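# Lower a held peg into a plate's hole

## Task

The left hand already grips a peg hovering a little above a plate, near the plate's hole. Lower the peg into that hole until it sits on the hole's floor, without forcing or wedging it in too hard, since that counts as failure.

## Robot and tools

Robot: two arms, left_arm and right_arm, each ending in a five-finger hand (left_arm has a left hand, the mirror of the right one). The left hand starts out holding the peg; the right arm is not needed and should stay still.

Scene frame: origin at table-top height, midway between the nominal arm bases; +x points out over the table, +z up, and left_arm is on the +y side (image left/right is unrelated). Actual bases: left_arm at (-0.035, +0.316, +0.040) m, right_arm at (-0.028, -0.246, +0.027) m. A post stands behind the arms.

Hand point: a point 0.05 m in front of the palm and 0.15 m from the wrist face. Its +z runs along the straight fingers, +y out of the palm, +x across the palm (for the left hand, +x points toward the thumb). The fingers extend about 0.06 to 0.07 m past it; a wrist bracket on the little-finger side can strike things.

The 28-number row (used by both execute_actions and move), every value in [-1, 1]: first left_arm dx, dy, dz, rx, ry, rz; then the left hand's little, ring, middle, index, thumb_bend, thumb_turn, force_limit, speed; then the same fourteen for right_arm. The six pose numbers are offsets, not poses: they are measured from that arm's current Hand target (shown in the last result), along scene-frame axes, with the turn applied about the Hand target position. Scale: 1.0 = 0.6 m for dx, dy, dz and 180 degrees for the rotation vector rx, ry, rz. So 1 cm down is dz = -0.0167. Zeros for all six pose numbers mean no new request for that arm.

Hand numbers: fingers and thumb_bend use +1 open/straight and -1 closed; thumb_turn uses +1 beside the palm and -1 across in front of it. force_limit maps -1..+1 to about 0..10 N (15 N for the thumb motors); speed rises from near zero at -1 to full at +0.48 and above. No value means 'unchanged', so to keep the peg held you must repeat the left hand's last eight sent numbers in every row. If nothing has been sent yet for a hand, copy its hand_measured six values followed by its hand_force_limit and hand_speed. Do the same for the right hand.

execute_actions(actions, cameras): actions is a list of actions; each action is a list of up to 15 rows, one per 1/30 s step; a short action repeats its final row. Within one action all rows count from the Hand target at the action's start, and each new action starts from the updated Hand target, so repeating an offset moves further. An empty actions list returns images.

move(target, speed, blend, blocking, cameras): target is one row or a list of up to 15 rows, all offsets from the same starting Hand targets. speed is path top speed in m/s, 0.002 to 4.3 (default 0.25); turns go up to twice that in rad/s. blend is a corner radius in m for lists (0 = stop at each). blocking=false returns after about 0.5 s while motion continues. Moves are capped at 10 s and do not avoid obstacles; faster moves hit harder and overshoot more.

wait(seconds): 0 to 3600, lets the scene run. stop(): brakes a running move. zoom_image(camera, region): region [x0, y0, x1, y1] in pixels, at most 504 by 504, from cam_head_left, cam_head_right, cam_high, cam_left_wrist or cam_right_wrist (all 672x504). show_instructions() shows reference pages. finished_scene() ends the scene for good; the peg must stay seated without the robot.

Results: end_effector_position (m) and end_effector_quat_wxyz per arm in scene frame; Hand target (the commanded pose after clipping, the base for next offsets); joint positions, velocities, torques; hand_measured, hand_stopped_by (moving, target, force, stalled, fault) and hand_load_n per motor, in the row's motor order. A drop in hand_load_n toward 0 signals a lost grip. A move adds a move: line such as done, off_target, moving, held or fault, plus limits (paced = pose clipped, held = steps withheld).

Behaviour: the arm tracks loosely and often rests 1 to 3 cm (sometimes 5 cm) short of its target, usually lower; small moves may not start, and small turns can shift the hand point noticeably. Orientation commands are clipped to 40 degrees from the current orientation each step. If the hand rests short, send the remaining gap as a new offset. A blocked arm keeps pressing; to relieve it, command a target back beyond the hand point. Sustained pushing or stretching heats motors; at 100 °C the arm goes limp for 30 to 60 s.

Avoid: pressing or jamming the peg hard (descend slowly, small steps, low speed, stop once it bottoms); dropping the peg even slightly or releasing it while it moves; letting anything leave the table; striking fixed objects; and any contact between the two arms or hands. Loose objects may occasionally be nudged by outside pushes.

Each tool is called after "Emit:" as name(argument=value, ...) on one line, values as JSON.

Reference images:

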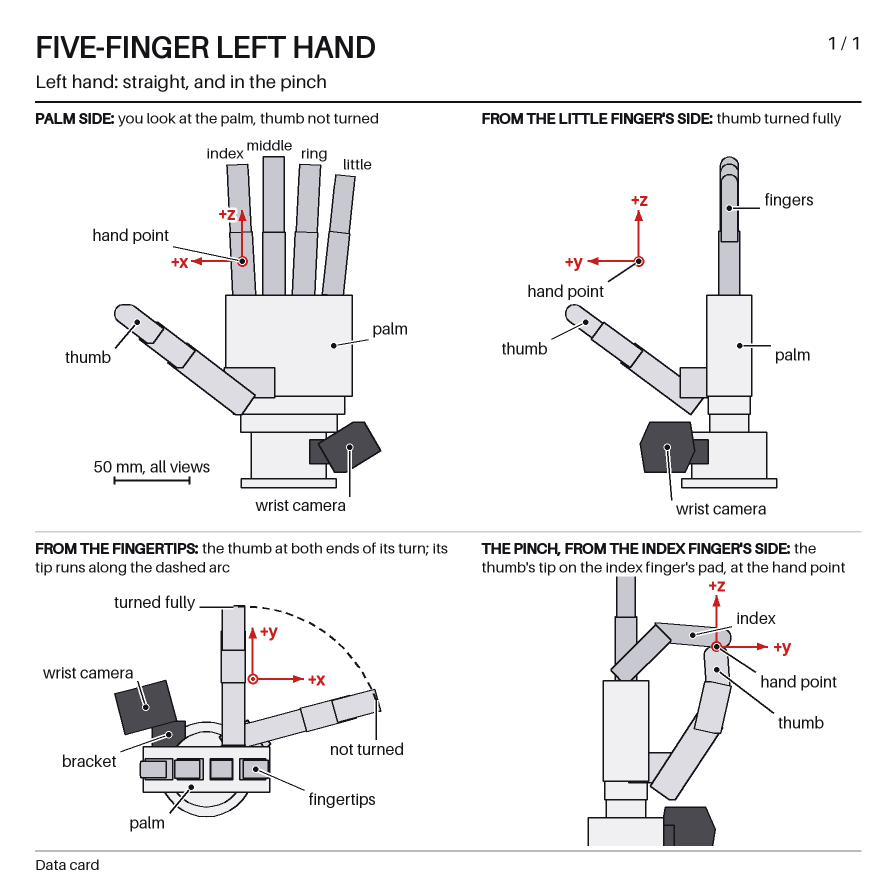

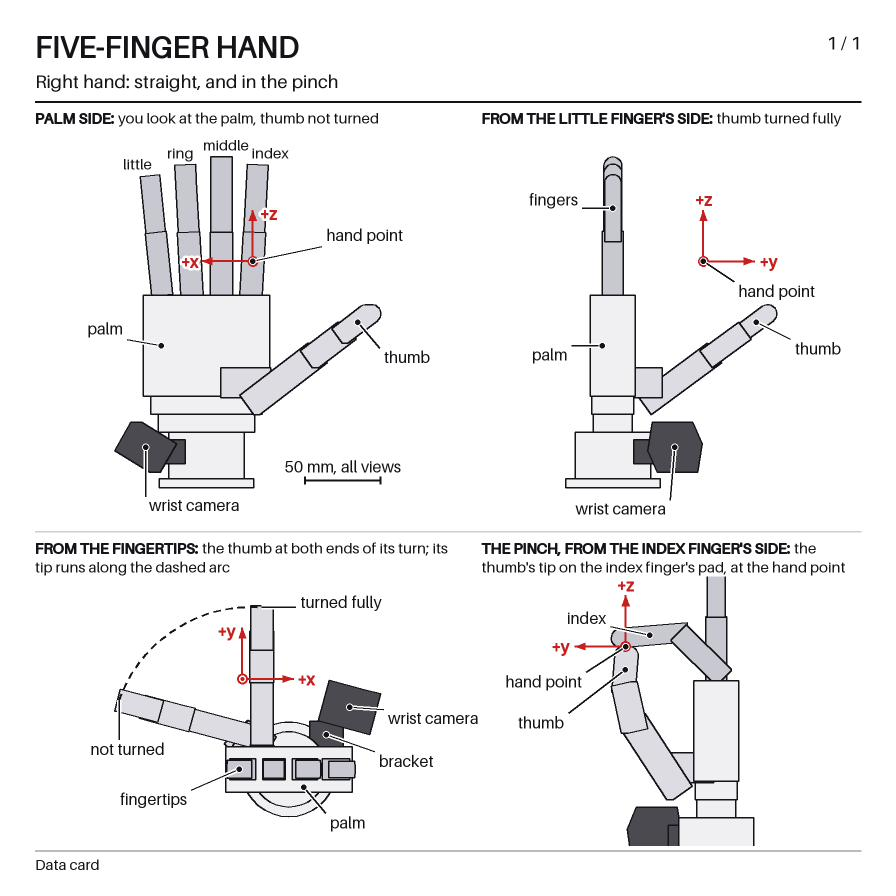

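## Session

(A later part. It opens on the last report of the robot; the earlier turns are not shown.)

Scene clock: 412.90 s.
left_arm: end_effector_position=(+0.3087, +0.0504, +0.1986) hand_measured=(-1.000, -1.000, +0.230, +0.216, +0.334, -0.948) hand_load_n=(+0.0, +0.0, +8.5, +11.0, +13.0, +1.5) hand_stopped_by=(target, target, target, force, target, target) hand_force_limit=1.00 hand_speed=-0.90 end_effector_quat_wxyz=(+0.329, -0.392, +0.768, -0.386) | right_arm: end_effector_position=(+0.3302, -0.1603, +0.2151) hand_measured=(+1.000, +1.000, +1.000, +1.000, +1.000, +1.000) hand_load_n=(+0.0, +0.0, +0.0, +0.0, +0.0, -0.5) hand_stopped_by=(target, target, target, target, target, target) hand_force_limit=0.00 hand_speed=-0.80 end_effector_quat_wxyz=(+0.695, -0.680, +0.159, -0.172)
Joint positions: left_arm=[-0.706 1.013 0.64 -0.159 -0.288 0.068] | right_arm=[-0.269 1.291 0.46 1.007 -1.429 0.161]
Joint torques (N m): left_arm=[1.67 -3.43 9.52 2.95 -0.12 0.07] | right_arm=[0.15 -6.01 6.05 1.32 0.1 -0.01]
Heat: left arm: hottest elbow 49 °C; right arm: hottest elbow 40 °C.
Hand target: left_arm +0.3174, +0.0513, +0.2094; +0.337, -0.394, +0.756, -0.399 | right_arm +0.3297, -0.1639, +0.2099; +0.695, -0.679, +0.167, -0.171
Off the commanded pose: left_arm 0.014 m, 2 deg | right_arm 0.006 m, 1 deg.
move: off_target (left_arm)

Emit:
wait(seconds=0.1, cameras=["all"])

Emit:
zoom_image(camera="cam_right_wrist", region=[350, 220, 420, 310])

Emit:
zoom_image(camera="cam_left_wrist", region=[145, 145, 245, 295])

Emit:
zoom_image(camera="cam_high", region=[335, 120, 385, 170])

Emit:
zoom_image(camera="cam_head_right", region=[300, 250, 350, 300])

Emit:
zoom_image(camera="cam_head_left", region=[300, 250, 350, 300])

Scene clock: 417.63 s.
left_arm: end_effector_position=(+0.3087, +0.0504, +0.1986) hand_measured=(-1.000, -1.000, +0.230, +0.216, +0.334, -0.948) hand_load_n=(+0.0, +0.0, +8.5, +10.5, +13.5, +1.5) hand_stopped_by=(target, target, target, force, target, target) hand_force_limit=1.00 hand_speed=-0.90 end_effector_quat_wxyz=(+0.329, -0.392, +0.768, -0.386) | right_arm: end_effector_position=(+0.3302, -0.1603, +0.2151) hand_measured=(+1.000, +1.000, +1.000, +1.000, +1.000, +1.000) hand_load_n=(+0.0, +0.0, -0.5, +0.0, +0.0, +0.0) hand_stopped_by=(target, target, target, target, target, target) hand_force_limit=0.00 hand_speed=-0.80 end_effector_quat_wxyz=(+0.695, -0.680, +0.159, -0.172)
Joint positions: left_arm=[-0.706 1.013 0.64 -0.159 -0.288 0.068] | right_arm=[-0.269 1.291 0.46 1.007 -1.429 0.161]
Joint torques (N m): left_arm=[1.73 -3.37 9.52 2.95 -0.12 0.08] | right_arm=[0.38 -6.07 6.17 1.46 0.09 0]
Heat: left arm: hottest elbow 49 °C; right arm: hottest elbow 40 °C.
Hand target: left_arm +0.3174, +0.0513, +0.2094; +0.337, -0.394, +0.756, -0.399 | right_arm +0.3297, -0.1639, +0.2099; +0.695, -0.679, +0.167, -0.171
Off the commanded pose: left_arm 0.014 m, 2 deg | right_arm 0.006 m, 1 deg.
wait: 0.10 s; at rest from the start
cam_left_wrist: T_world_to_cam=[[0.20318, -0.57776, 0.79051, -0.19604], [-0.8723, -0.47354, -0.1219, 0.32152], [0.44477, -0.66479, -0.60019, 0.12716]] pos_world=[0.26373, 0.12352, 0.27049]
cam_right_wrist: T_world_to_cam=[[0.23339, -0.10594, -0.96659, 0.11293], [-0.97231, -0.03744, -0.23067, 0.36896], [-0.01176, 0.99367, -0.11175, 0.30387]] pos_world=[0.33596, -0.27617, 0.22822]

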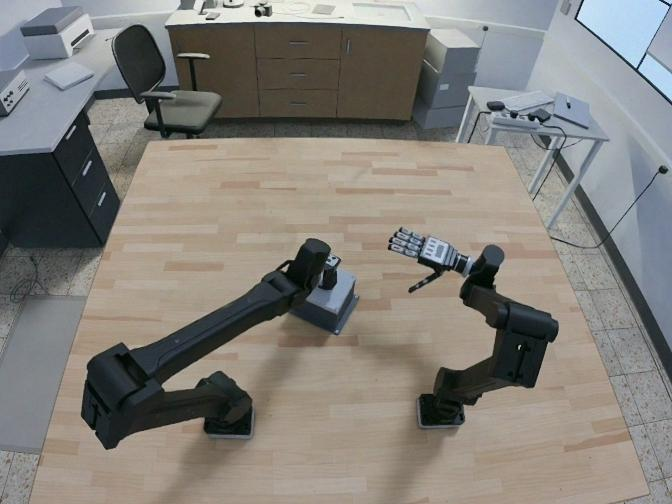

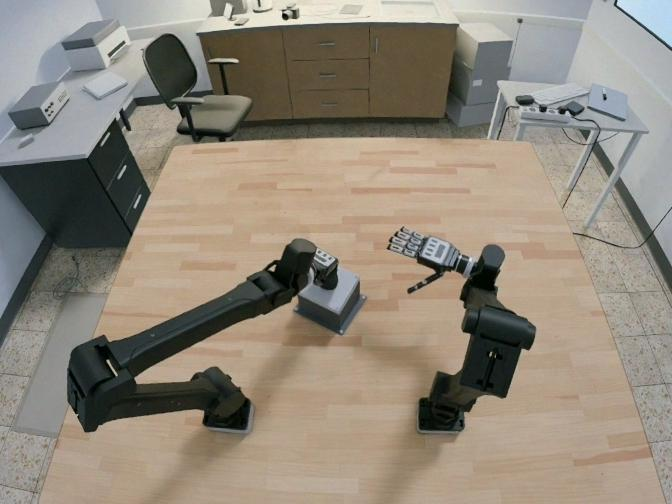

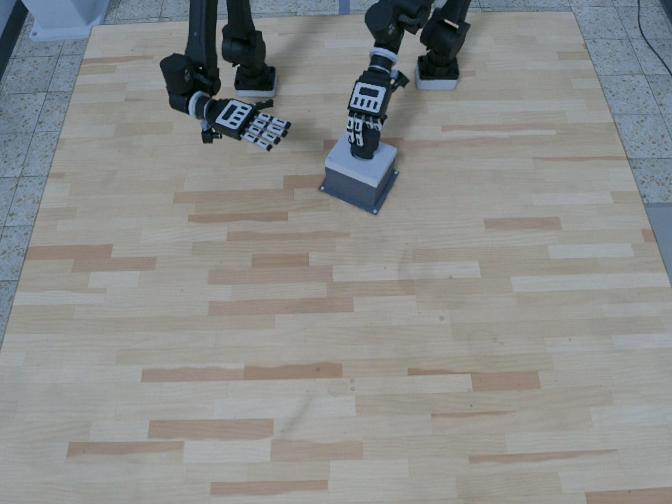

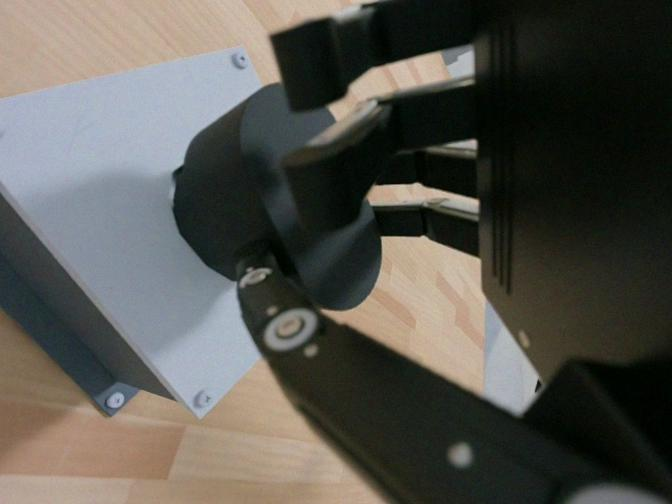

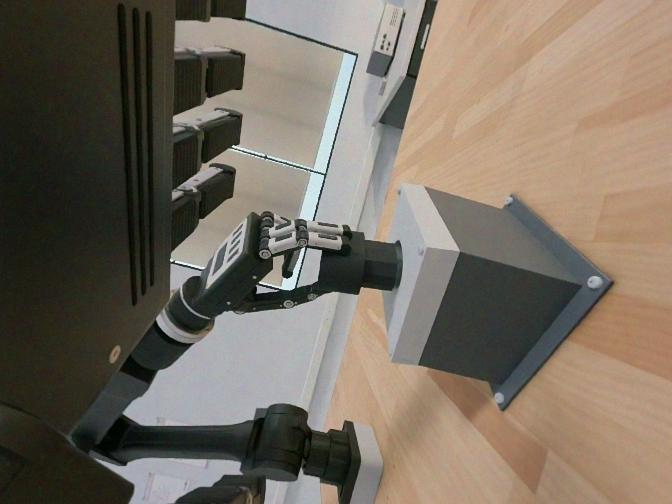

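Scaled by 5.600 from the camera's image (finer frame: 960x720).

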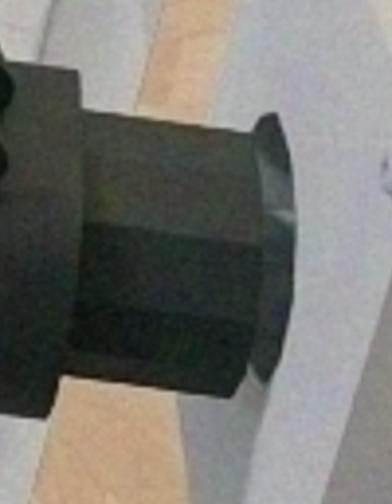

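Scaled by 3.360 from the camera's image (finer frame: 960x720).

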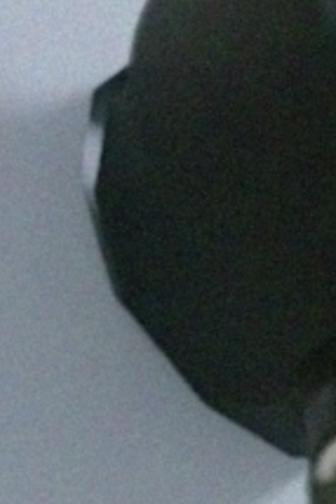

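Scaled by 10.080 from the camera's image (finer frame: 960x720).

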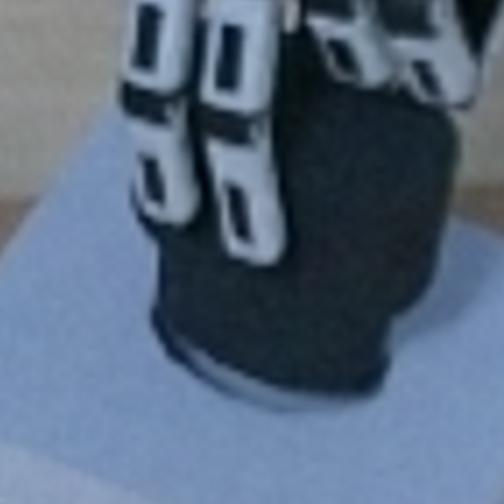

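Scaled by 10.080 from the camera's image (finer frame: 960x720).

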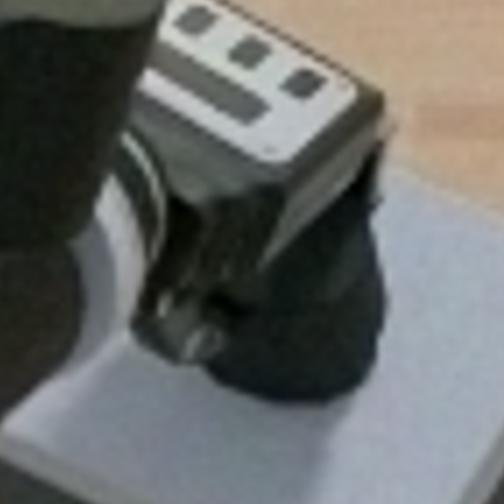

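Scaled by 10.080 from the camera's image (finer frame: 960x720).

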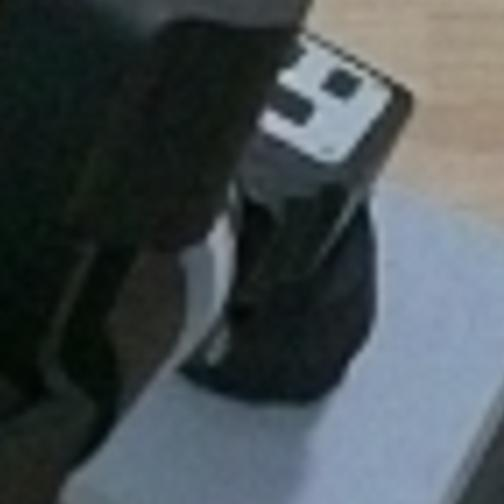

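Emit:
move(target=[0.007,0.003,0.009,0,0,0,-1,-1,0.228,0.216,0.326,-0.948,1,-0.9,0,0,0,0,0,0,1,1,1,1,1,1,0,-0.8], speed=0.03)

Scene clock: 427.00 s.
left_arm: end_effector_position=(+0.3111, +0.0532, +0.1985) hand_measured=(-1.000, -1.000, +0.230, +0.216, +0.334, -0.948) hand_load_n=(+0.0, +0.0, +8.5, +10.5, +13.5, +2.0) hand_stopped_by=(target, target, target, force, target, target) hand_force_limit=1.00 hand_speed=-0.90 end_effector_quat_wxyz=(+0.327, -0.395, +0.767, -0.386) | right_arm: end_effector_position=(+0.3302, -0.1603, +0.2151) hand_measured=(+1.000, +1.000, +1.000, +1.000, +1.000, +1.000) hand_load_n=(+0.0, +0.0, +0.0, +0.0, +0.0, +0.0) hand_stopped_by=(target, target, target, target, target, target) hand_force_limit=0.00 hand_speed=-0.80 end_effector_quat_wxyz=(+0.695, -0.680, +0.159, -0.172)
Joint positions: left_arm=[-0.692 1.013 0.64 -0.159 -0.276 0.068] | right_arm=[-0.269 1.291 0.46 1.007 -1.429 0.161]
Joint torques (N m): left_arm=[1.67 -3.31 10.7 2.4 -0.12 0.13] | right_arm=[0.26 -5.71 6.12 1.32 0.11 0.03]
Heat: left arm: hottest elbow 49 °C; right arm: hottest elbow 40 °C.
Hand target: left_arm +0.3216, +0.0531, +0.2148; +0.337, -0.394, +0.756, -0.399 | right_arm +0.3297, -0.1639, +0.2099; +0.695, -0.679, +0.167, -0.171
Off the commanded pose: left_arm 0.019 m, 2 deg | right_arm 0.006 m, 1 deg.
move: off_target (left_arm)

Emit:
wait(seconds=0.1, cameras=["cam_high", "cam_left_wrist", "cam_right_wrist", "cam_head_right", "cam_head_left"])

Emit:
zoom_image(camera="cam_right_wrist", region=[350, 220, 420, 310])

Emit:
zoom_image(camera="cam_left_wrist", region=[145, 145, 245, 295])

Emit:
zoom_image(camera="cam_high", region=[335, 120, 385, 170])

Emit:
zoom_image(camera="cam_head_right", region=[300, 250, 350, 300])

Scene clock: 429.87 s.
left_arm: end_effector_position=(+0.3111, +0.0532, +0.1985) hand_measured=(-1.000, -1.000, +0.230, +0.216, +0.334, -0.948) hand_load_n=(+0.0, +0.5, +8.5, +10.5, +13.0, +1.5) hand_stopped_by=(target, target, target, force, target, target) hand_force_limit=1.00 hand_speed=-0.90 end_effector_quat_wxyz=(+0.327, -0.395, +0.767, -0.386) | right_arm: end_effector_position=(+0.3302, -0.1603, +0.2151) hand_measured=(+1.000, +1.000, +1.000, +1.000, +1.000, +1.000) hand_load_n=(+0.0, +0.0, +0.0, +0.0, +0.0, -0.5) hand_stopped_by=(target, target, target, target, target, target) hand_force_limit=0.00 hand_speed=-0.80 end_effector_quat_wxyz=(+0.695, -0.680, +0.159, -0.172)
Joint positions: left_arm=[-0.692 1.013 0.64 -0.159 -0.276 0.068] | right_arm=[-0.269 1.291 0.46 1.007 -1.429 0.161]
Joint torques (N m): left_arm=[1.73 -3.37 10.67 2.39 -0.11 0.13] | right_arm=[0.62 -5.48 6.05 1.26 0.07 -0.03]
Heat: left arm: hottest elbow 49 °C; right arm: hottest elbow 40 °C.
Hand target: left_arm +0.3216, +0.0531, +0.2148; +0.337, -0.394, +0.756, -0.399 | right_arm +0.3297, -0.1639, +0.2099; +0.695, -0.679, +0.167, -0.171
Off the commanded pose: left_arm 0.019 m, 2 deg | right_arm 0.006 m, 1 deg.
wait: 0.10 s; at rest from the start
cam_left_wrist: T_world_to_cam=[[0.20826, -0.57348, 0.79231, -0.19692], [-0.87112, -0.4771, -0.11635, 0.32354], [0.44473, -0.66596, -0.59893, 0.12777]] pos_world=[0.26603, 0.12652, 0.27019]
cam_right_wrist: T_world_to_cam=[[0.23339, -0.10594, -0.96659, 0.11293], [-0.97231, -0.03744, -0.23067, 0.36896], [-0.01176, 0.99367, -0.11175, 0.30387]] pos_world=[0.33596, -0.27617, 0.22822]

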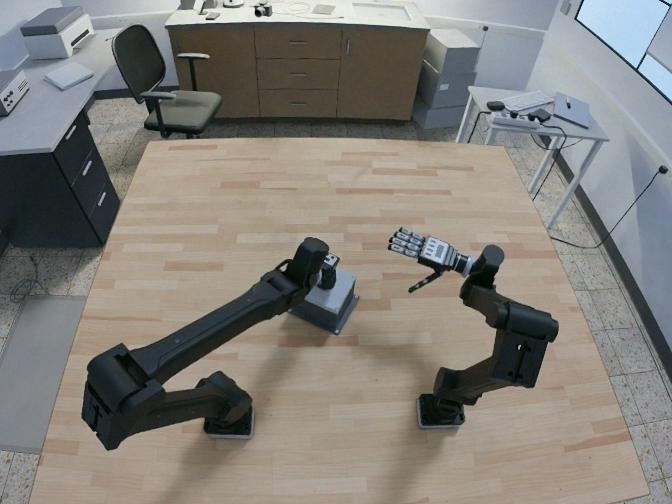

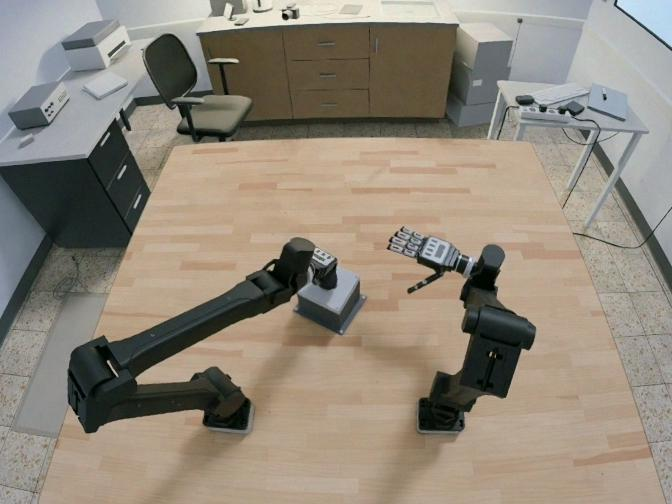

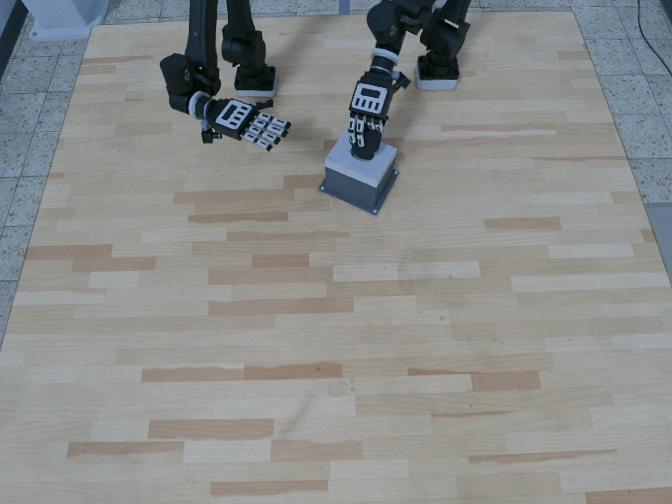

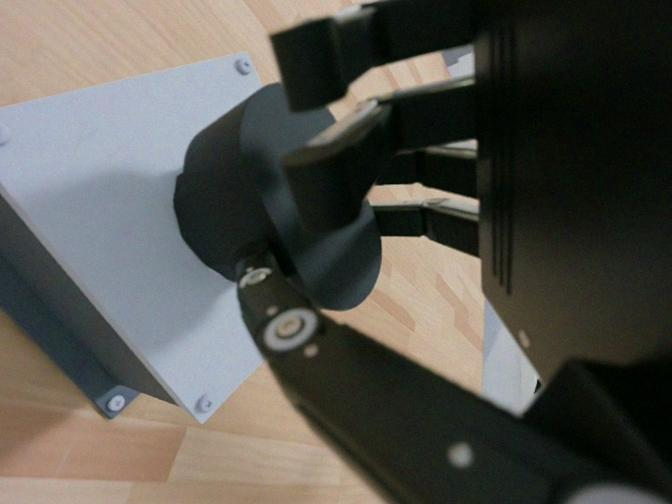

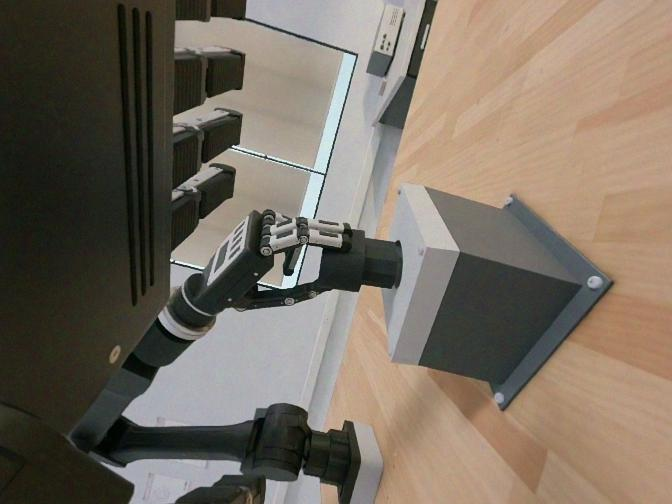

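Scaled by 5.600 from the camera's image (finer frame: 960x720).

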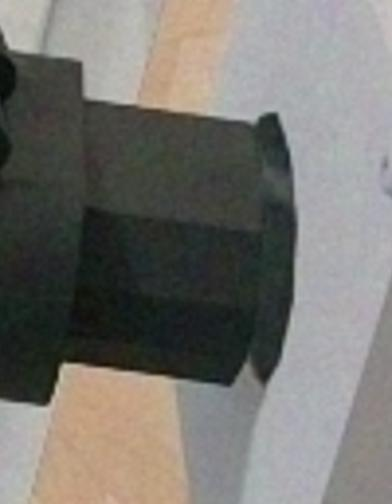

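Scaled by 3.360 from the camera's image (finer frame: 960x720).

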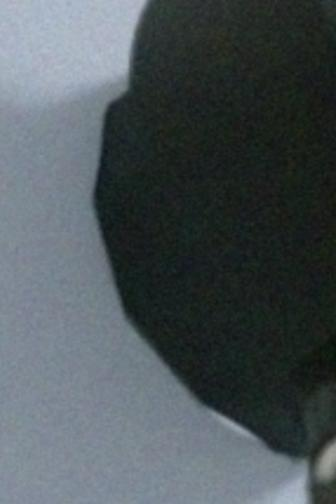

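Scaled by 10.080 from the camera's image (finer frame: 960x720).

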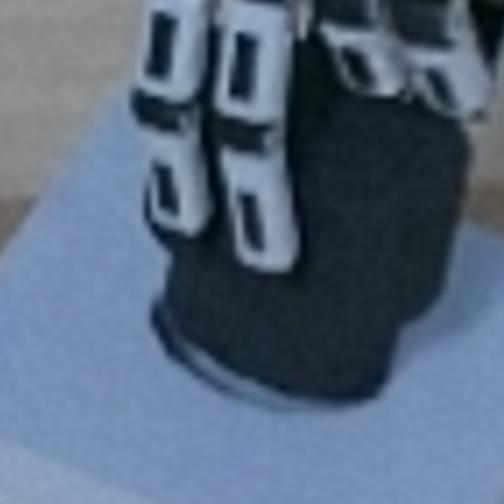

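Scaled by 10.080 from the camera's image (finer frame: 960x720).

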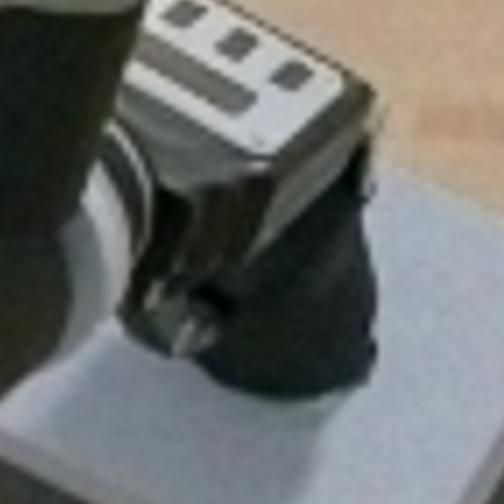

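Emit:
move(target=[0.003,-0.012,0.003,0,0,0,-1,-1,0.228,0.216,0.326,-0.948,1,-0.9,0,0,0,0,0,0,1,1,1,1,1,1,0,-0.8], speed=0.03)

Scene clock: 460.43 s.
left_arm: end_effector_position=(+0.3116, +0.0536, +0.1961) hand_measured=(-1.000, -1.000, +0.230, +0.216, +0.334, -0.948) hand_load_n=(+0.0, -0.5, +8.5, +10.5, +13.5, +1.5) hand_stopped_by=(target, target, target, force, target, target) hand_force_limit=1.00 hand_speed=-0.90 end_effector_quat_wxyz=(+0.327, -0.395, +0.768, -0.383) | right_arm: end_effector_position=(+0.3302, -0.1603, +0.2151) hand_measured=(+1.000, +1.000, +1.000, +1.000, +1.000, +1.000) hand_load_n=(+0.0, +0.0, +0.0, +0.0, +0.0, -0.5) hand_stopped_by=(target, target, target, target, target, target) hand_force_limit=0.00 hand_speed=-0.80 end_effector_quat_wxyz=(+0.695, -0.680, +0.159, -0.172)
Joint positions: left_arm=[-0.692 1.019 0.64 -0.159 -0.28 0.068] | right_arm=[-0.269 1.291 0.46 1.007 -1.429 0.161]
Joint torques (N m): left_arm=[0.62 -2.67 11.9 2.33 -0.42 0.07] | right_arm=[0.44 -6.48 6.11 1.44 0.13 0]
Heat: left arm: hottest elbow 50 °C; right arm: hottest elbow 40 °C.
Hand target: left_arm +0.3234, +0.0459, +0.2167; +0.337, -0.394, +0.756, -0.400 | right_arm +0.3297, -0.1639, +0.2099; +0.695, -0.679, +0.167, -0.171
Off the commanded pose: left_arm 0.025 m, 3 deg | right_arm 0.006 m, 1 deg.
move: off_target (left_arm)

Emit:
move(target=[0.0,-0.012,0.035,0,0,0,-1,-1,0.228,0.216,0.326,-0.948,1,-0.9,0,0,0,0,0,0,1,1,1,1,1,1,0,-0.8], speed=0.05)

Scene clock: 464.23 s.
left_arm: end_effector_position=(+0.3094, +0.0591, +0.1942) hand_measured=(-1.000, -1.000, +0.230, +0.216, +0.334, -0.948) hand_load_n=(+0.0, +0.0, +8.5, +11.0, +13.0, +2.0) hand_stopped_by=(target, target, target, force, target, target) hand_force_limit=1.00 hand_speed=-0.90 end_effector_quat_wxyz=(+0.327, -0.399, +0.774, -0.366) | right_arm: end_effector_position=(+0.3302, -0.1603, +0.2151) hand_measured=(+1.000, +1.000, +1.000, +1.000, +1.000, +1.000) hand_load_n=(+0.0, +0.0, +0.0, +0.0, +0.0, +0.0) hand_stopped_by=(target, target, target, target, target, target) hand_force_limit=0.00 hand_speed=-0.80 end_effector_quat_wxyz=(+0.695, -0.680, +0.159, -0.172)
Joint positions: left_arm=[-0.692 1.019 0.653 -0.206 -0.294 0.068] | right_arm=[-0.269 1.291 0.46 1.007 -1.429 0.161]
Joint torques (N m): left_arm=[-0.73 -3.72 14.99 1.46 -0.44 0] | right_arm=[0.44 -5.89 6.12 1.29 0.08 0.01]
Heat: left arm: hottest elbow 51 °C; right arm: hottest elbow 40 °C.
Hand target: left_arm +0.3234, +0.0388, +0.2377; +0.337, -0.394, +0.756, -0.399 | right_arm +0.3297, -0.1639, +0.2099; +0.695, -0.679, +0.167, -0.171
Off the commanded pose: left_arm 0.050 m, 5 deg | right_arm 0.006 m, 1 deg.
move: off_target (left_arm)

Emit:
move(target=[0.0,0,0.025,0,0,0,-1,-1,0.228,0.216,0.326,-0.948,1,-0.9,0,0,0,0,0,0,1,1,1,1,1,1,0,-0.8], speed=0.08, cameras=["cam_left_wrist", "cam_right_wrist"])

Scene clock: 469.13 s.
left_arm: end_effector_position=(+0.3103, +0.0583, +0.2054) hand_measured=(-1.000, -1.000, +0.230, +0.216, +0.334, -0.948) hand_load_n=(+0.0, +0.0, +8.5, +10.5, +13.0, +2.0) hand_stopped_by=(target, target, target, force, target, target) hand_force_limit=1.00 hand_speed=-0.90 end_effector_quat_wxyz=(+0.325, -0.400, +0.776, -0.363) | right_arm: end_effector_position=(+0.3302, -0.1603, +0.2151) hand_measured=(+1.000, +1.000, +1.000, +1.000, +1.000, +1.000) hand_load_n=(+0.0, +0.0, +0.0, +0.0, +0.0, +0.0) hand_stopped_by=(target, target, target, target, target, target) hand_force_limit=0.00 hand_speed=-0.80 end_effector_quat_wxyz=(+0.695, -0.680, +0.159, -0.172)
Joint positions: left_arm=[-0.692 1.013 0.685 -0.253 -0.294 0.068] | right_arm=[-0.269 1.291 0.46 1.007 -1.429 0.161]
Joint torques (N m): left_arm=[-0.73 -4.25 15.12 1.51 -0.43 -0.01] | right_arm=[1.2 -5.77 6.13 1.37 0.1 -0.01]
Heat: left arm: hottest elbow 51 °C; right arm: hottest elbow 40 °C.
Hand target: left_arm +0.3234, +0.0388, +0.2528; +0.337, -0.394, +0.756, -0.400 | right_arm +0.3297, -0.1639, +0.2099; +0.695, -0.679, +0.167, -0.171
Off the commanded pose: left_arm 0.053 m, 5 deg | right_arm 0.006 m, 1 deg.
move: off_target (left_arm)
cam_left_wrist: T_world_to_cam=[[0.24087, -0.60017, 0.76275, -0.20184], [-0.86735, -0.48577, -0.10832, 0.32387], [0.43553, -0.63548, -0.63756, 0.14473]] pos_world=[0.26649, 0.12816, 0.28131]
cam_right_wrist: T_world_to_cam=[[0.23339, -0.10594, -0.96659, 0.11293], [-0.97231, -0.03744, -0.23067, 0.36896], [-0.01176, 0.99367, -0.11175, 0.30387]] pos_world=[0.33596, -0.27617, 0.22822]

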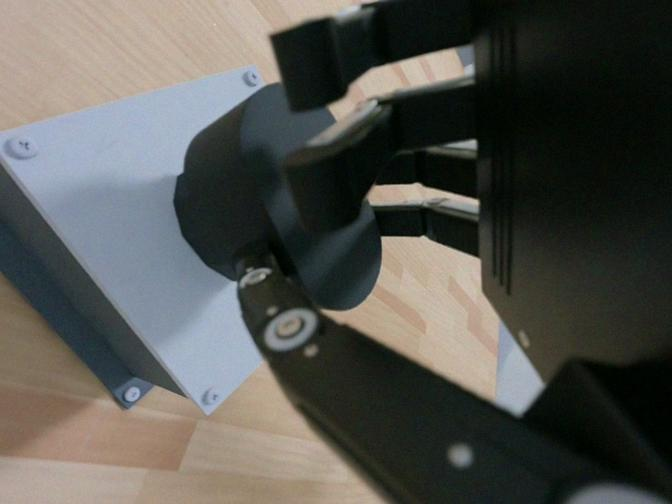

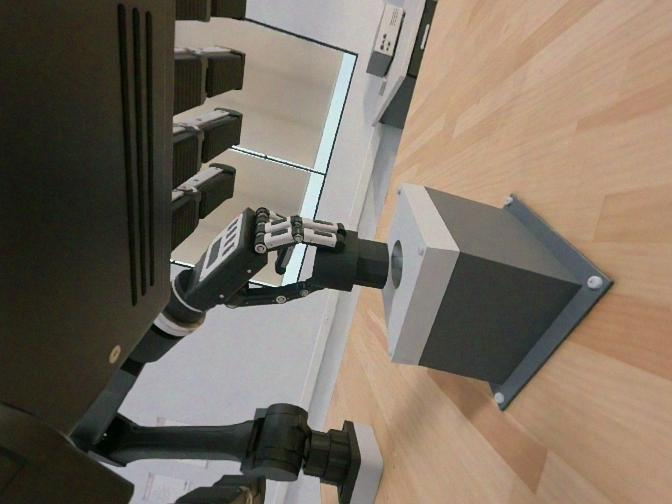

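Emit:
move(target=[0.0,-0.015,0,0,0,0,-1,-1,0.228,0.216,0.326,-0.948,1,-0.9,0,0,0,0,0,0,1,1,1,1,1,1,0,-0.8], speed=0.05)

Scene clock: 472.87 s.
left_arm: end_effector_position=(+0.3089, +0.0511, +0.2117) hand_measured=(-1.000, -1.000, +0.230, +0.216, +0.334, -0.948) hand_load_n=(+0.0, +0.0, +8.5, +10.5, +13.0, +2.0) hand_stopped_by=(target, target, target, force, target, target) hand_force_limit=1.00 hand_speed=-0.90 end_effector_quat_wxyz=(+0.329, -0.395, +0.775, -0.367) | right_arm: end_effector_position=(+0.3302, -0.1603, +0.2151) hand_measured=(+1.000, +1.000, +1.000, +1.000, +1.000, +1.000) hand_load_n=(+0.0, +0.0, +0.0, +0.0, +0.0, +0.0) hand_stopped_by=(target, target, target, target, target, target) hand_force_limit=0.00 hand_speed=-0.80 end_effector_quat_wxyz=(+0.695, -0.680, +0.159, -0.172)
Joint positions: left_arm=[-0.715 1.013 0.696 -0.253 -0.312 0.066] | right_arm=[-0.269 1.291 0.46 1.007 -1.429 0.161]
Joint torques (N m): left_arm=[-0.62 -2.9 15.27 1.65 -0.46 -0.08] | right_arm=[0.32 -5.42 6.11 1.43 0.09 0.03]
Heat: left arm: hottest elbow 52 °C; right arm: hottest elbow 40 °C.
Hand target: left_arm +0.3234, +0.0297, +0.2527; +0.337, -0.394, +0.756, -0.400 | right_arm +0.3297, -0.1639, +0.2099; +0.695, -0.679, +0.167, -0.171
Off the commanded pose: left_arm 0.049 m, 4 deg | right_arm 0.006 m, 1 deg.
move: off_target (left_arm)

Emit:
move(target=[-0.0048,0.0338,-0.0545,0,0,0,-1,-1,0.228,0.216,0.326,-0.948,1,-0.9,0,0,0,0,0,0,1,1,1,1,1,1,0,-0.8], speed=0.05)

Scene clock: 479.50 s.
left_arm: end_effector_position=(+0.3112, +0.0494, +0.2068) hand_measured=(-1.000, -1.000, +0.230, +0.216, +0.334, -0.948) hand_load_n=(+0.0, +0.0, +8.5, +10.5, +13.0, +2.0) hand_stopped_by=(target, target, target, force, target, target) hand_force_limit=1.00 hand_speed=-0.90 end_effector_quat_wxyz=(+0.327, -0.393, +0.769, -0.384) | right_arm: end_effector_position=(+0.3302, -0.1603, +0.2151) hand_measured=(+1.000, +1.000, +1.000, +1.000, +1.000, +1.000) hand_load_n=(+0.0, +0.0, +0.0, -0.5, +0.0, -0.5) hand_stopped_by=(target, target, target, target, target, target) hand_force_limit=0.00 hand_speed=-0.80 end_effector_quat_wxyz=(+0.695, -0.680, +0.159, -0.172)
Joint positions: left_arm=[-0.702 1.013 0.666 -0.191 -0.285 0.066] | right_arm=[-0.269 1.291 0.46 1.007 -1.429 0.161]
Joint torques (N m): left_arm=[1.73 -3.49 9.76 3 -0.12 0.1] | right_arm=[-0.21 -6.3 6.19 1.47 0.07 0.01]
Heat: left arm: hottest elbow 54 °C; right arm: hottest elbow 40 °C.
Hand target: left_arm +0.3206, +0.0500, +0.2201; +0.337, -0.394, +0.756, -0.400 | right_arm +0.3297, -0.1639, +0.2099; +0.695, -0.679, +0.167, -0.171
Off the commanded pose: left_arm 0.016 m, 3 deg | right_arm 0.006 m, 1 deg.
move: off_target (left_arm)

Emit:
wait(seconds=0.1, cameras=["all"])

Emit:
zoom_image(camera="cam_right_wrist", region=[350, 220, 420, 310])

Emit:
zoom_image(camera="cam_left_wrist", region=[145, 145, 245, 295])

Emit:
zoom_image(camera="cam_high", region=[335, 120, 385, 170])

Emit:
zoom_image(camera="cam_head_right", region=[300, 250, 350, 300])

Emit:
zoom_image(camera="cam_head_left", region=[300, 250, 350, 300])

Scene clock: 482.83 s.
left_arm: end_effector_position=(+0.3113, +0.0494, +0.2069) hand_measured=(-1.000, -1.000, +0.230, +0.216, +0.334, -0.948) hand_load_n=(+0.0, +0.0, +8.5, +10.5, +13.0, +1.5) hand_stopped_by=(target, target, target, force, target, target) hand_force_limit=1.00 hand_speed=-0.90 end_effector_quat_wxyz=(+0.327, -0.393, +0.769, -0.384) | right_arm: end_effector_position=(+0.3302, -0.1603, +0.2151) hand_measured=(+1.000, +1.000, +1.000, +1.000, +1.000, +1.000) hand_load_n=(+0.0, +0.0, +0.0, -0.5, +0.0, -0.5) hand_stopped_by=(target, target, target, target, target, target) hand_force_limit=0.00 hand_speed=-0.80 end_effector_quat_wxyz=(+0.695, -0.680, +0.159, -0.172)
Joint positions: left_arm=[-0.702 1.013 0.666 -0.19 -0.285 0.066] | right_arm=[-0.269 1.291 0.46 1.007 -1.429 0.161]
Joint torques (N m): left_arm=[1.61 -3.66 9.77 3.02 -0.11 0.11] | right_arm=[0.38 -5.42 6.22 1.39 0.09 0.03]
Heat: left arm: hottest elbow 54 °C; right arm: hottest elbow 40 °C.
Hand target: left_arm +0.3206, +0.0500, +0.2201; +0.337, -0.394, +0.756, -0.400 | right_arm +0.3297, -0.1639, +0.2099; +0.695, -0.679, +0.167, -0.171
Off the commanded pose: left_arm 0.016 m, 3 deg | right_arm 0.006 m, 1 deg.
wait: 0.10 s; at rest from the start
cam_left_wrist: T_world_to_cam=[[0.20842, -0.57811, 0.78889, -0.20493], [-0.87205, -0.47505, -0.11774, 0.32344], [0.44283, -0.66341, -0.60315, 0.13152]] pos_world=[0.26652, 0.12243, 0.27907]
cam_right_wrist: T_world_to_cam=[[0.23339, -0.10594, -0.96659, 0.11293], [-0.97231, -0.03744, -0.23067, 0.36896], [-0.01176, 0.99367, -0.11175, 0.30387]] pos_world=[0.33596, -0.27617, 0.22822]

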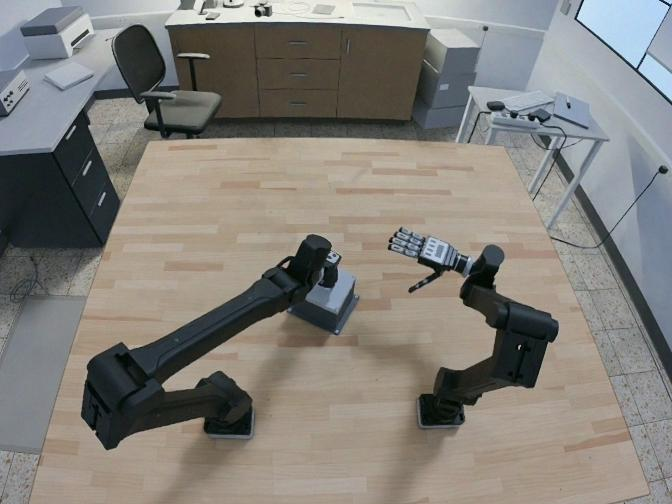

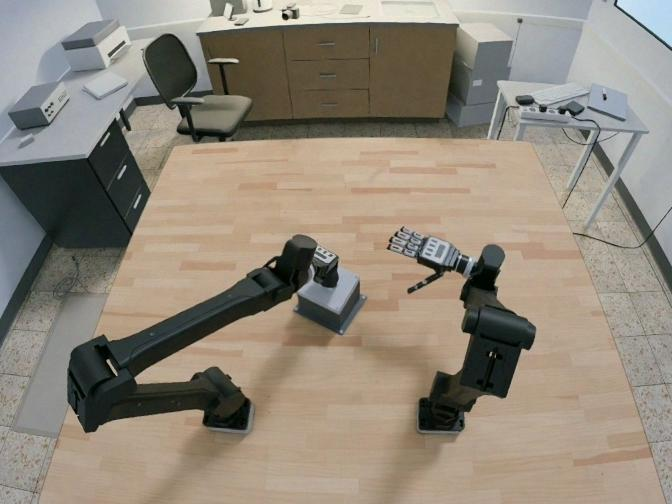

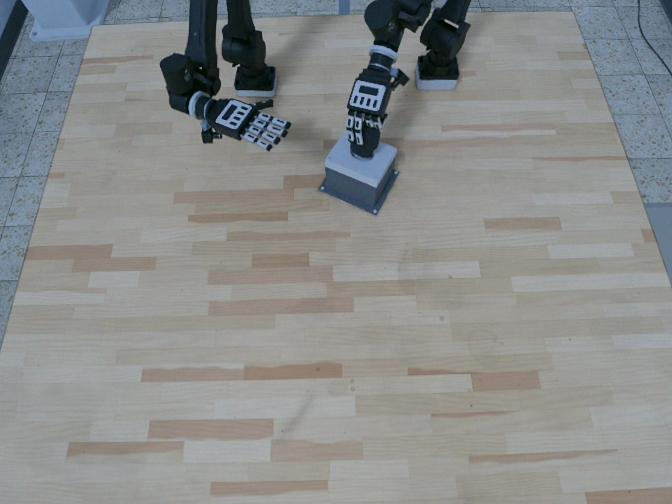

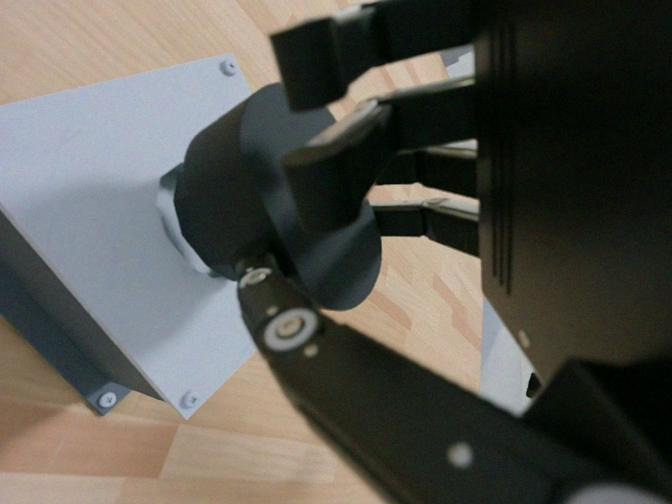

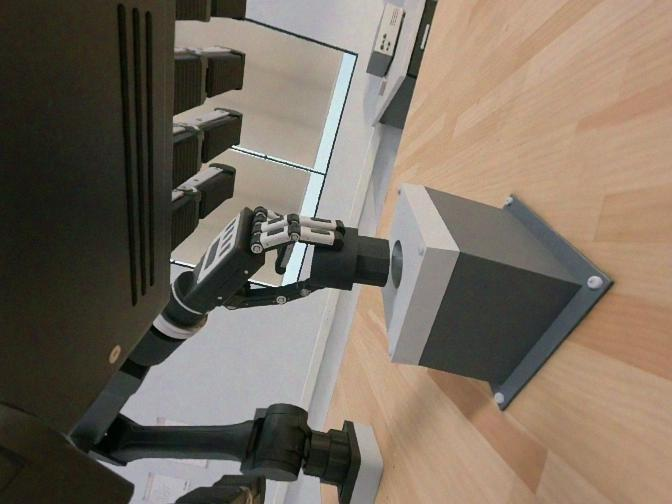

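Scaled by 5.600 from the camera's image (finer frame: 960x720).

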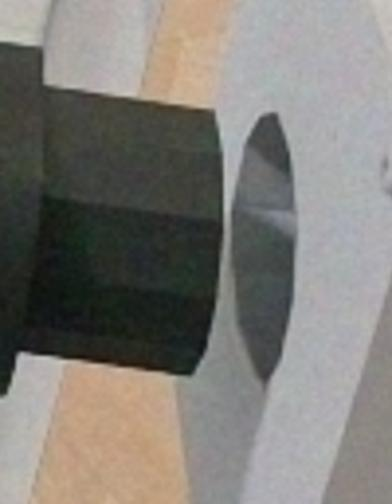

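Scaled by 3.360 from the camera's image (finer frame: 960x720).

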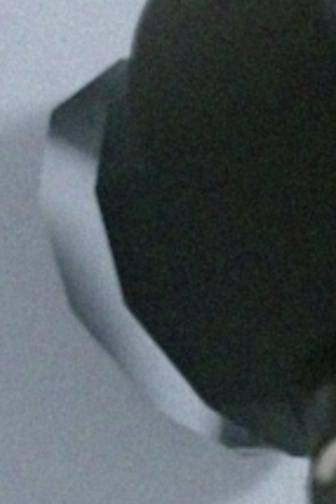

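Scaled by 10.080 from the camera's image (finer frame: 960x720).

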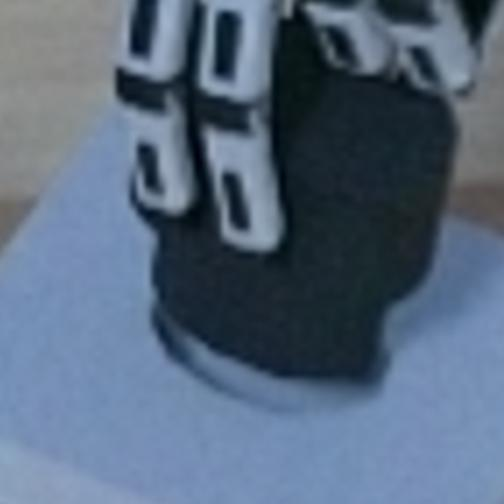

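Scaled by 10.080 from the camera's image (finer frame: 960x720).

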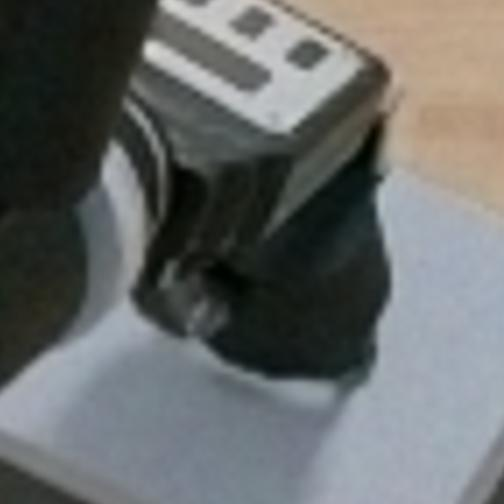

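Scaled by 10.080 from the camera's image (finer frame: 960x720).

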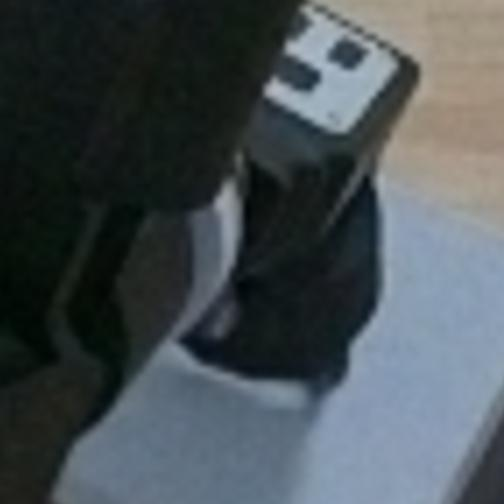

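Emit:
zoom_image(camera="cam_right_wrist", region=[352, 232, 402, 292])

Emit:
zoom_image(camera="cam_right_wrist", region=[300, 215, 400, 300])

Scaled by 8.400 from the camera's image (finer frame: 960x720).

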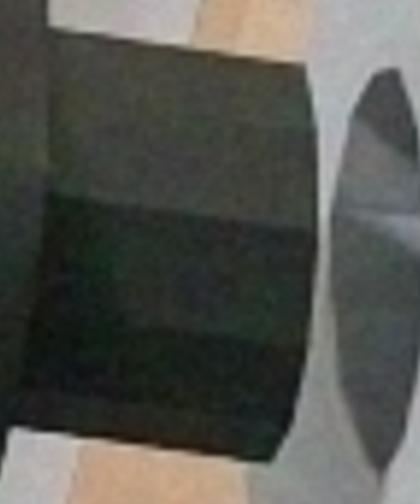

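Scaled by 5.040 from the camera's image (finer frame: 960x720).

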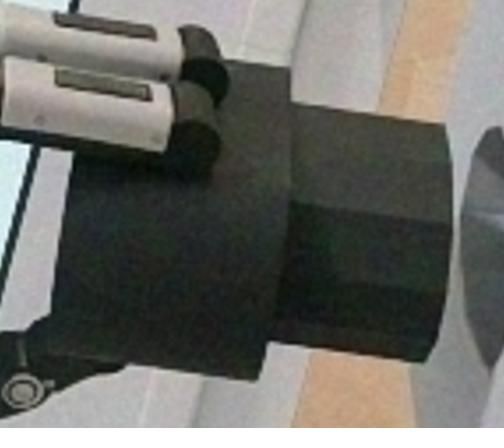

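Emit:
move(target=[0.0007,0,0,0.0055,0,0,-1,-1,0.228,0.216,0.326,-0.948,1,-0.9,0,0,0,0,0,0,1,1,1,1,1,1,0,-0.8], speed=0.03)

Scene clock: 497.30 s.
left_arm: end_effector_position=(+0.3116, +0.0498, +0.2069) hand_measured=(-1.000, -1.000, +0.230, +0.216, +0.334, -0.948) hand_load_n=(+0.0, +0.0, +8.5, +10.5, +13.0, +1.5) hand_stopped_by=(target, target, target, force, target, target) hand_force_limit=1.00 hand_speed=-0.90 end_effector_quat_wxyz=(+0.328, -0.394, +0.768, -0.383) | right_arm: end_effector_position=(+0.3302, -0.1603, +0.2151) hand_measured=(+1.000, +1.000, +1.000, +1.000, +1.000, +1.000) hand_load_n=(+0.0, +0.0, +0.0, +0.0, +0.0, -0.5) hand_stopped_by=(target, target, target, target, target, target) hand_force_limit=0.00 hand_speed=-0.80 end_effector_quat_wxyz=(+0.695, -0.680, +0.159, -0.172)
Joint positions: left_arm=[-0.702 1.013 0.666 -0.19 -0.288 0.066] | right_arm=[-0.269 1.291 0.46 1.007 -1.429 0.161]
Joint torques (N m): left_arm=[1.2 -3.19 10.43 2.55 -0.43 0.18] | right_arm=[0.5 -5.95 6.19 1.51 0.09 0.01]
Heat: left arm: hottest elbow 52 °C; right arm: hottest elbow 40 °C.
Hand target: left_arm +0.3210, +0.0500, +0.2201; +0.341, -0.391, +0.759, -0.393 | right_arm +0.3297, -0.1639, +0.2099; +0.695, -0.679, +0.167, -0.171
Off the commanded pose: left_arm 0.016 m, 2 deg | right_arm 0.006 m, 1 deg.
move: off_target (left_arm)

Emit:
move(target=[0,0,0,0.008,0,0,-1,-1,0.228,0.216,0.326,-0.948,1,-0.9,0,0,0,0,0,0,1,1,1,1,1,1,0,-0.8], speed=0.03)

Scene clock: 499.67 s.
left_arm: end_effector_position=(+0.3136, +0.0533, +0.2071) hand_measured=(-1.000, -1.000, +0.230, +0.216, +0.334, -0.948) hand_load_n=(+0.0, +0.0, +8.5, +10.5, +13.5, +1.5) hand_stopped_by=(target, target, target, force, target, target) hand_force_limit=1.00 hand_speed=-0.90 end_effector_quat_wxyz=(+0.336, -0.393, +0.768, -0.378) | right_arm: end_effector_position=(+0.3302, -0.1603, +0.2151) hand_measured=(+1.000, +1.000, +1.000, +1.000, +1.000, +1.000) hand_load_n=(+0.0, +0.0, +0.0, +0.0, +0.0, +0.0) hand_stopped_by=(target, target, target, target, target, target) hand_force_limit=0.00 hand_speed=-0.80 end_effector_quat_wxyz=(+0.695, -0.680, +0.159, -0.172)
Joint positions: left_arm=[-0.702 1.013 0.666 -0.19 -0.305 0.077] | right_arm=[-0.269 1.291 0.46 1.007 -1.429 0.161]
Joint torques (N m): left_arm=[0.62 -2.73 11.28 1.8 -0.45 0.2] | right_arm=[0.38 -5.66 6.08 1.35 0.09 -0.03]
Heat: left arm: hottest elbow 52 °C; right arm: hottest elbow 40 °C.
Hand target: left_arm +0.3210, +0.0500, +0.2201; +0.346, -0.387, +0.764, -0.384 | right_arm +0.3297, -0.1639, +0.2099; +0.695, -0.679, +0.167, -0.171
Off the commanded pose: left_arm 0.015 m, 1 deg | right_arm 0.006 m, 1 deg.
move: off_target (left_arm)

Emit:
move(target=[-0.009,-0.0142,0,0,0,0,-1,-1,0.228,0.216,0.326,-0.948,1,-0.9,0,0,0,0,0,0,1,1,1,1,1,1,0,-0.8], speed=0.03)

Scene clock: 506.27 s.
left_arm: end_effector_position=(+0.3122, +0.0518, +0.2055) hand_measured=(-1.000, -1.000, +0.230, +0.216, +0.334, -0.948) hand_load_n=(+0.0, +0.0, +8.5, +10.5, +13.0, +1.5) hand_stopped_by=(target, target, target, force, target, target) hand_force_limit=1.00 hand_speed=-0.90 end_effector_quat_wxyz=(+0.343, -0.392, +0.768, -0.372) | right_arm: end_effector_position=(+0.3302, -0.1603, +0.2151) hand_measured=(+1.000, +1.000, +1.000, +1.000, +1.000, +1.000) hand_load_n=(+0.0, +0.0, +0.0, +0.0, +0.0, +0.0) hand_stopped_by=(target, target, target, target, target, target) hand_force_limit=0.00 hand_speed=-0.80 end_effector_quat_wxyz=(+0.695, -0.680, +0.159, -0.172)
Joint positions: left_arm=[-0.719 1.018 0.666 -0.19 -0.332 0.078] | right_arm=[-0.269 1.291 0.46 1.007 -1.429 0.161]
Joint torques (N m): left_arm=[-0.62 -2.73 11.58 1.58 -0.46 0.04] | right_arm=[0.26 -5.71 6.26 1.46 0.06 -0.03]
Heat: left arm: hottest elbow 52 °C; right arm: hottest elbow 40 °C.
Hand target: left_arm +0.3156, +0.0415, +0.2202; +0.346, -0.387, +0.764, -0.384 | right_arm +0.3297, -0.1639, +0.2099; +0.695, -0.679, +0.167, -0.171
Off the commanded pose: left_arm 0.018 m, 2 deg | right_arm 0.006 m, 1 deg.
move: off_target (left_arm)

Emit:
move(target=[0.005,0.006,0,0,0,0,-1,-1,0.228,0.216,0.326,-0.948,1,-0.9,0,0,0,0,0,0,1,1,1,1,1,1,0,-0.8], speed=0.03)

Scene clock: 515.07 s.
left_arm: end_effector_position=(+0.3117, +0.0512, +0.2054) hand_measured=(-1.000, -1.000, +0.230, +0.216, +0.334, -0.948) hand_load_n=(+0.0, +0.0, +8.5, +11.0, +13.0, +1.5) hand_stopped_by=(target, target, target, force, target, target) hand_force_limit=1.00 hand_speed=-0.90 end_effector_quat_wxyz=(+0.341, -0.391, +0.769, -0.373) | right_arm: end_effector_position=(+0.3302, -0.1603, +0.2151) hand_measured=(+1.000, +1.000, +1.000, +1.000, +1.000, +1.000) hand_load_n=(+0.0, +0.0, +0.0, +0.0, +0.0, +0.0) hand_stopped_by=(target, target, target, target, target, target) hand_force_limit=0.00 hand_speed=-0.80 end_effector_quat_wxyz=(+0.695, -0.680, +0.159, -0.172)
Joint positions: left_arm=[-0.719 1.018 0.666 -0.19 -0.328 0.078] | right_arm=[-0.269 1.291 0.46 1.007 -1.429 0.161]
Joint torques (N m): left_arm=[0.56 -2.73 11.52 1.7 -0.15 0.11] | right_arm=[0.38 -5.66 6.19 1.37 0.08 0.02]
Heat: left arm: hottest elbow 52 °C; right arm: hottest elbow 40 °C.
Hand target: left_arm +0.3186, +0.0451, +0.2202; +0.346, -0.387, +0.764, -0.384 | right_arm +0.3297, -0.1639, +0.2099; +0.695, -0.679, +0.167, -0.171
Off the commanded pose: left_arm 0.017 m, 1 deg | right_arm 0.006 m, 1 deg.
move: off_target (left_arm)


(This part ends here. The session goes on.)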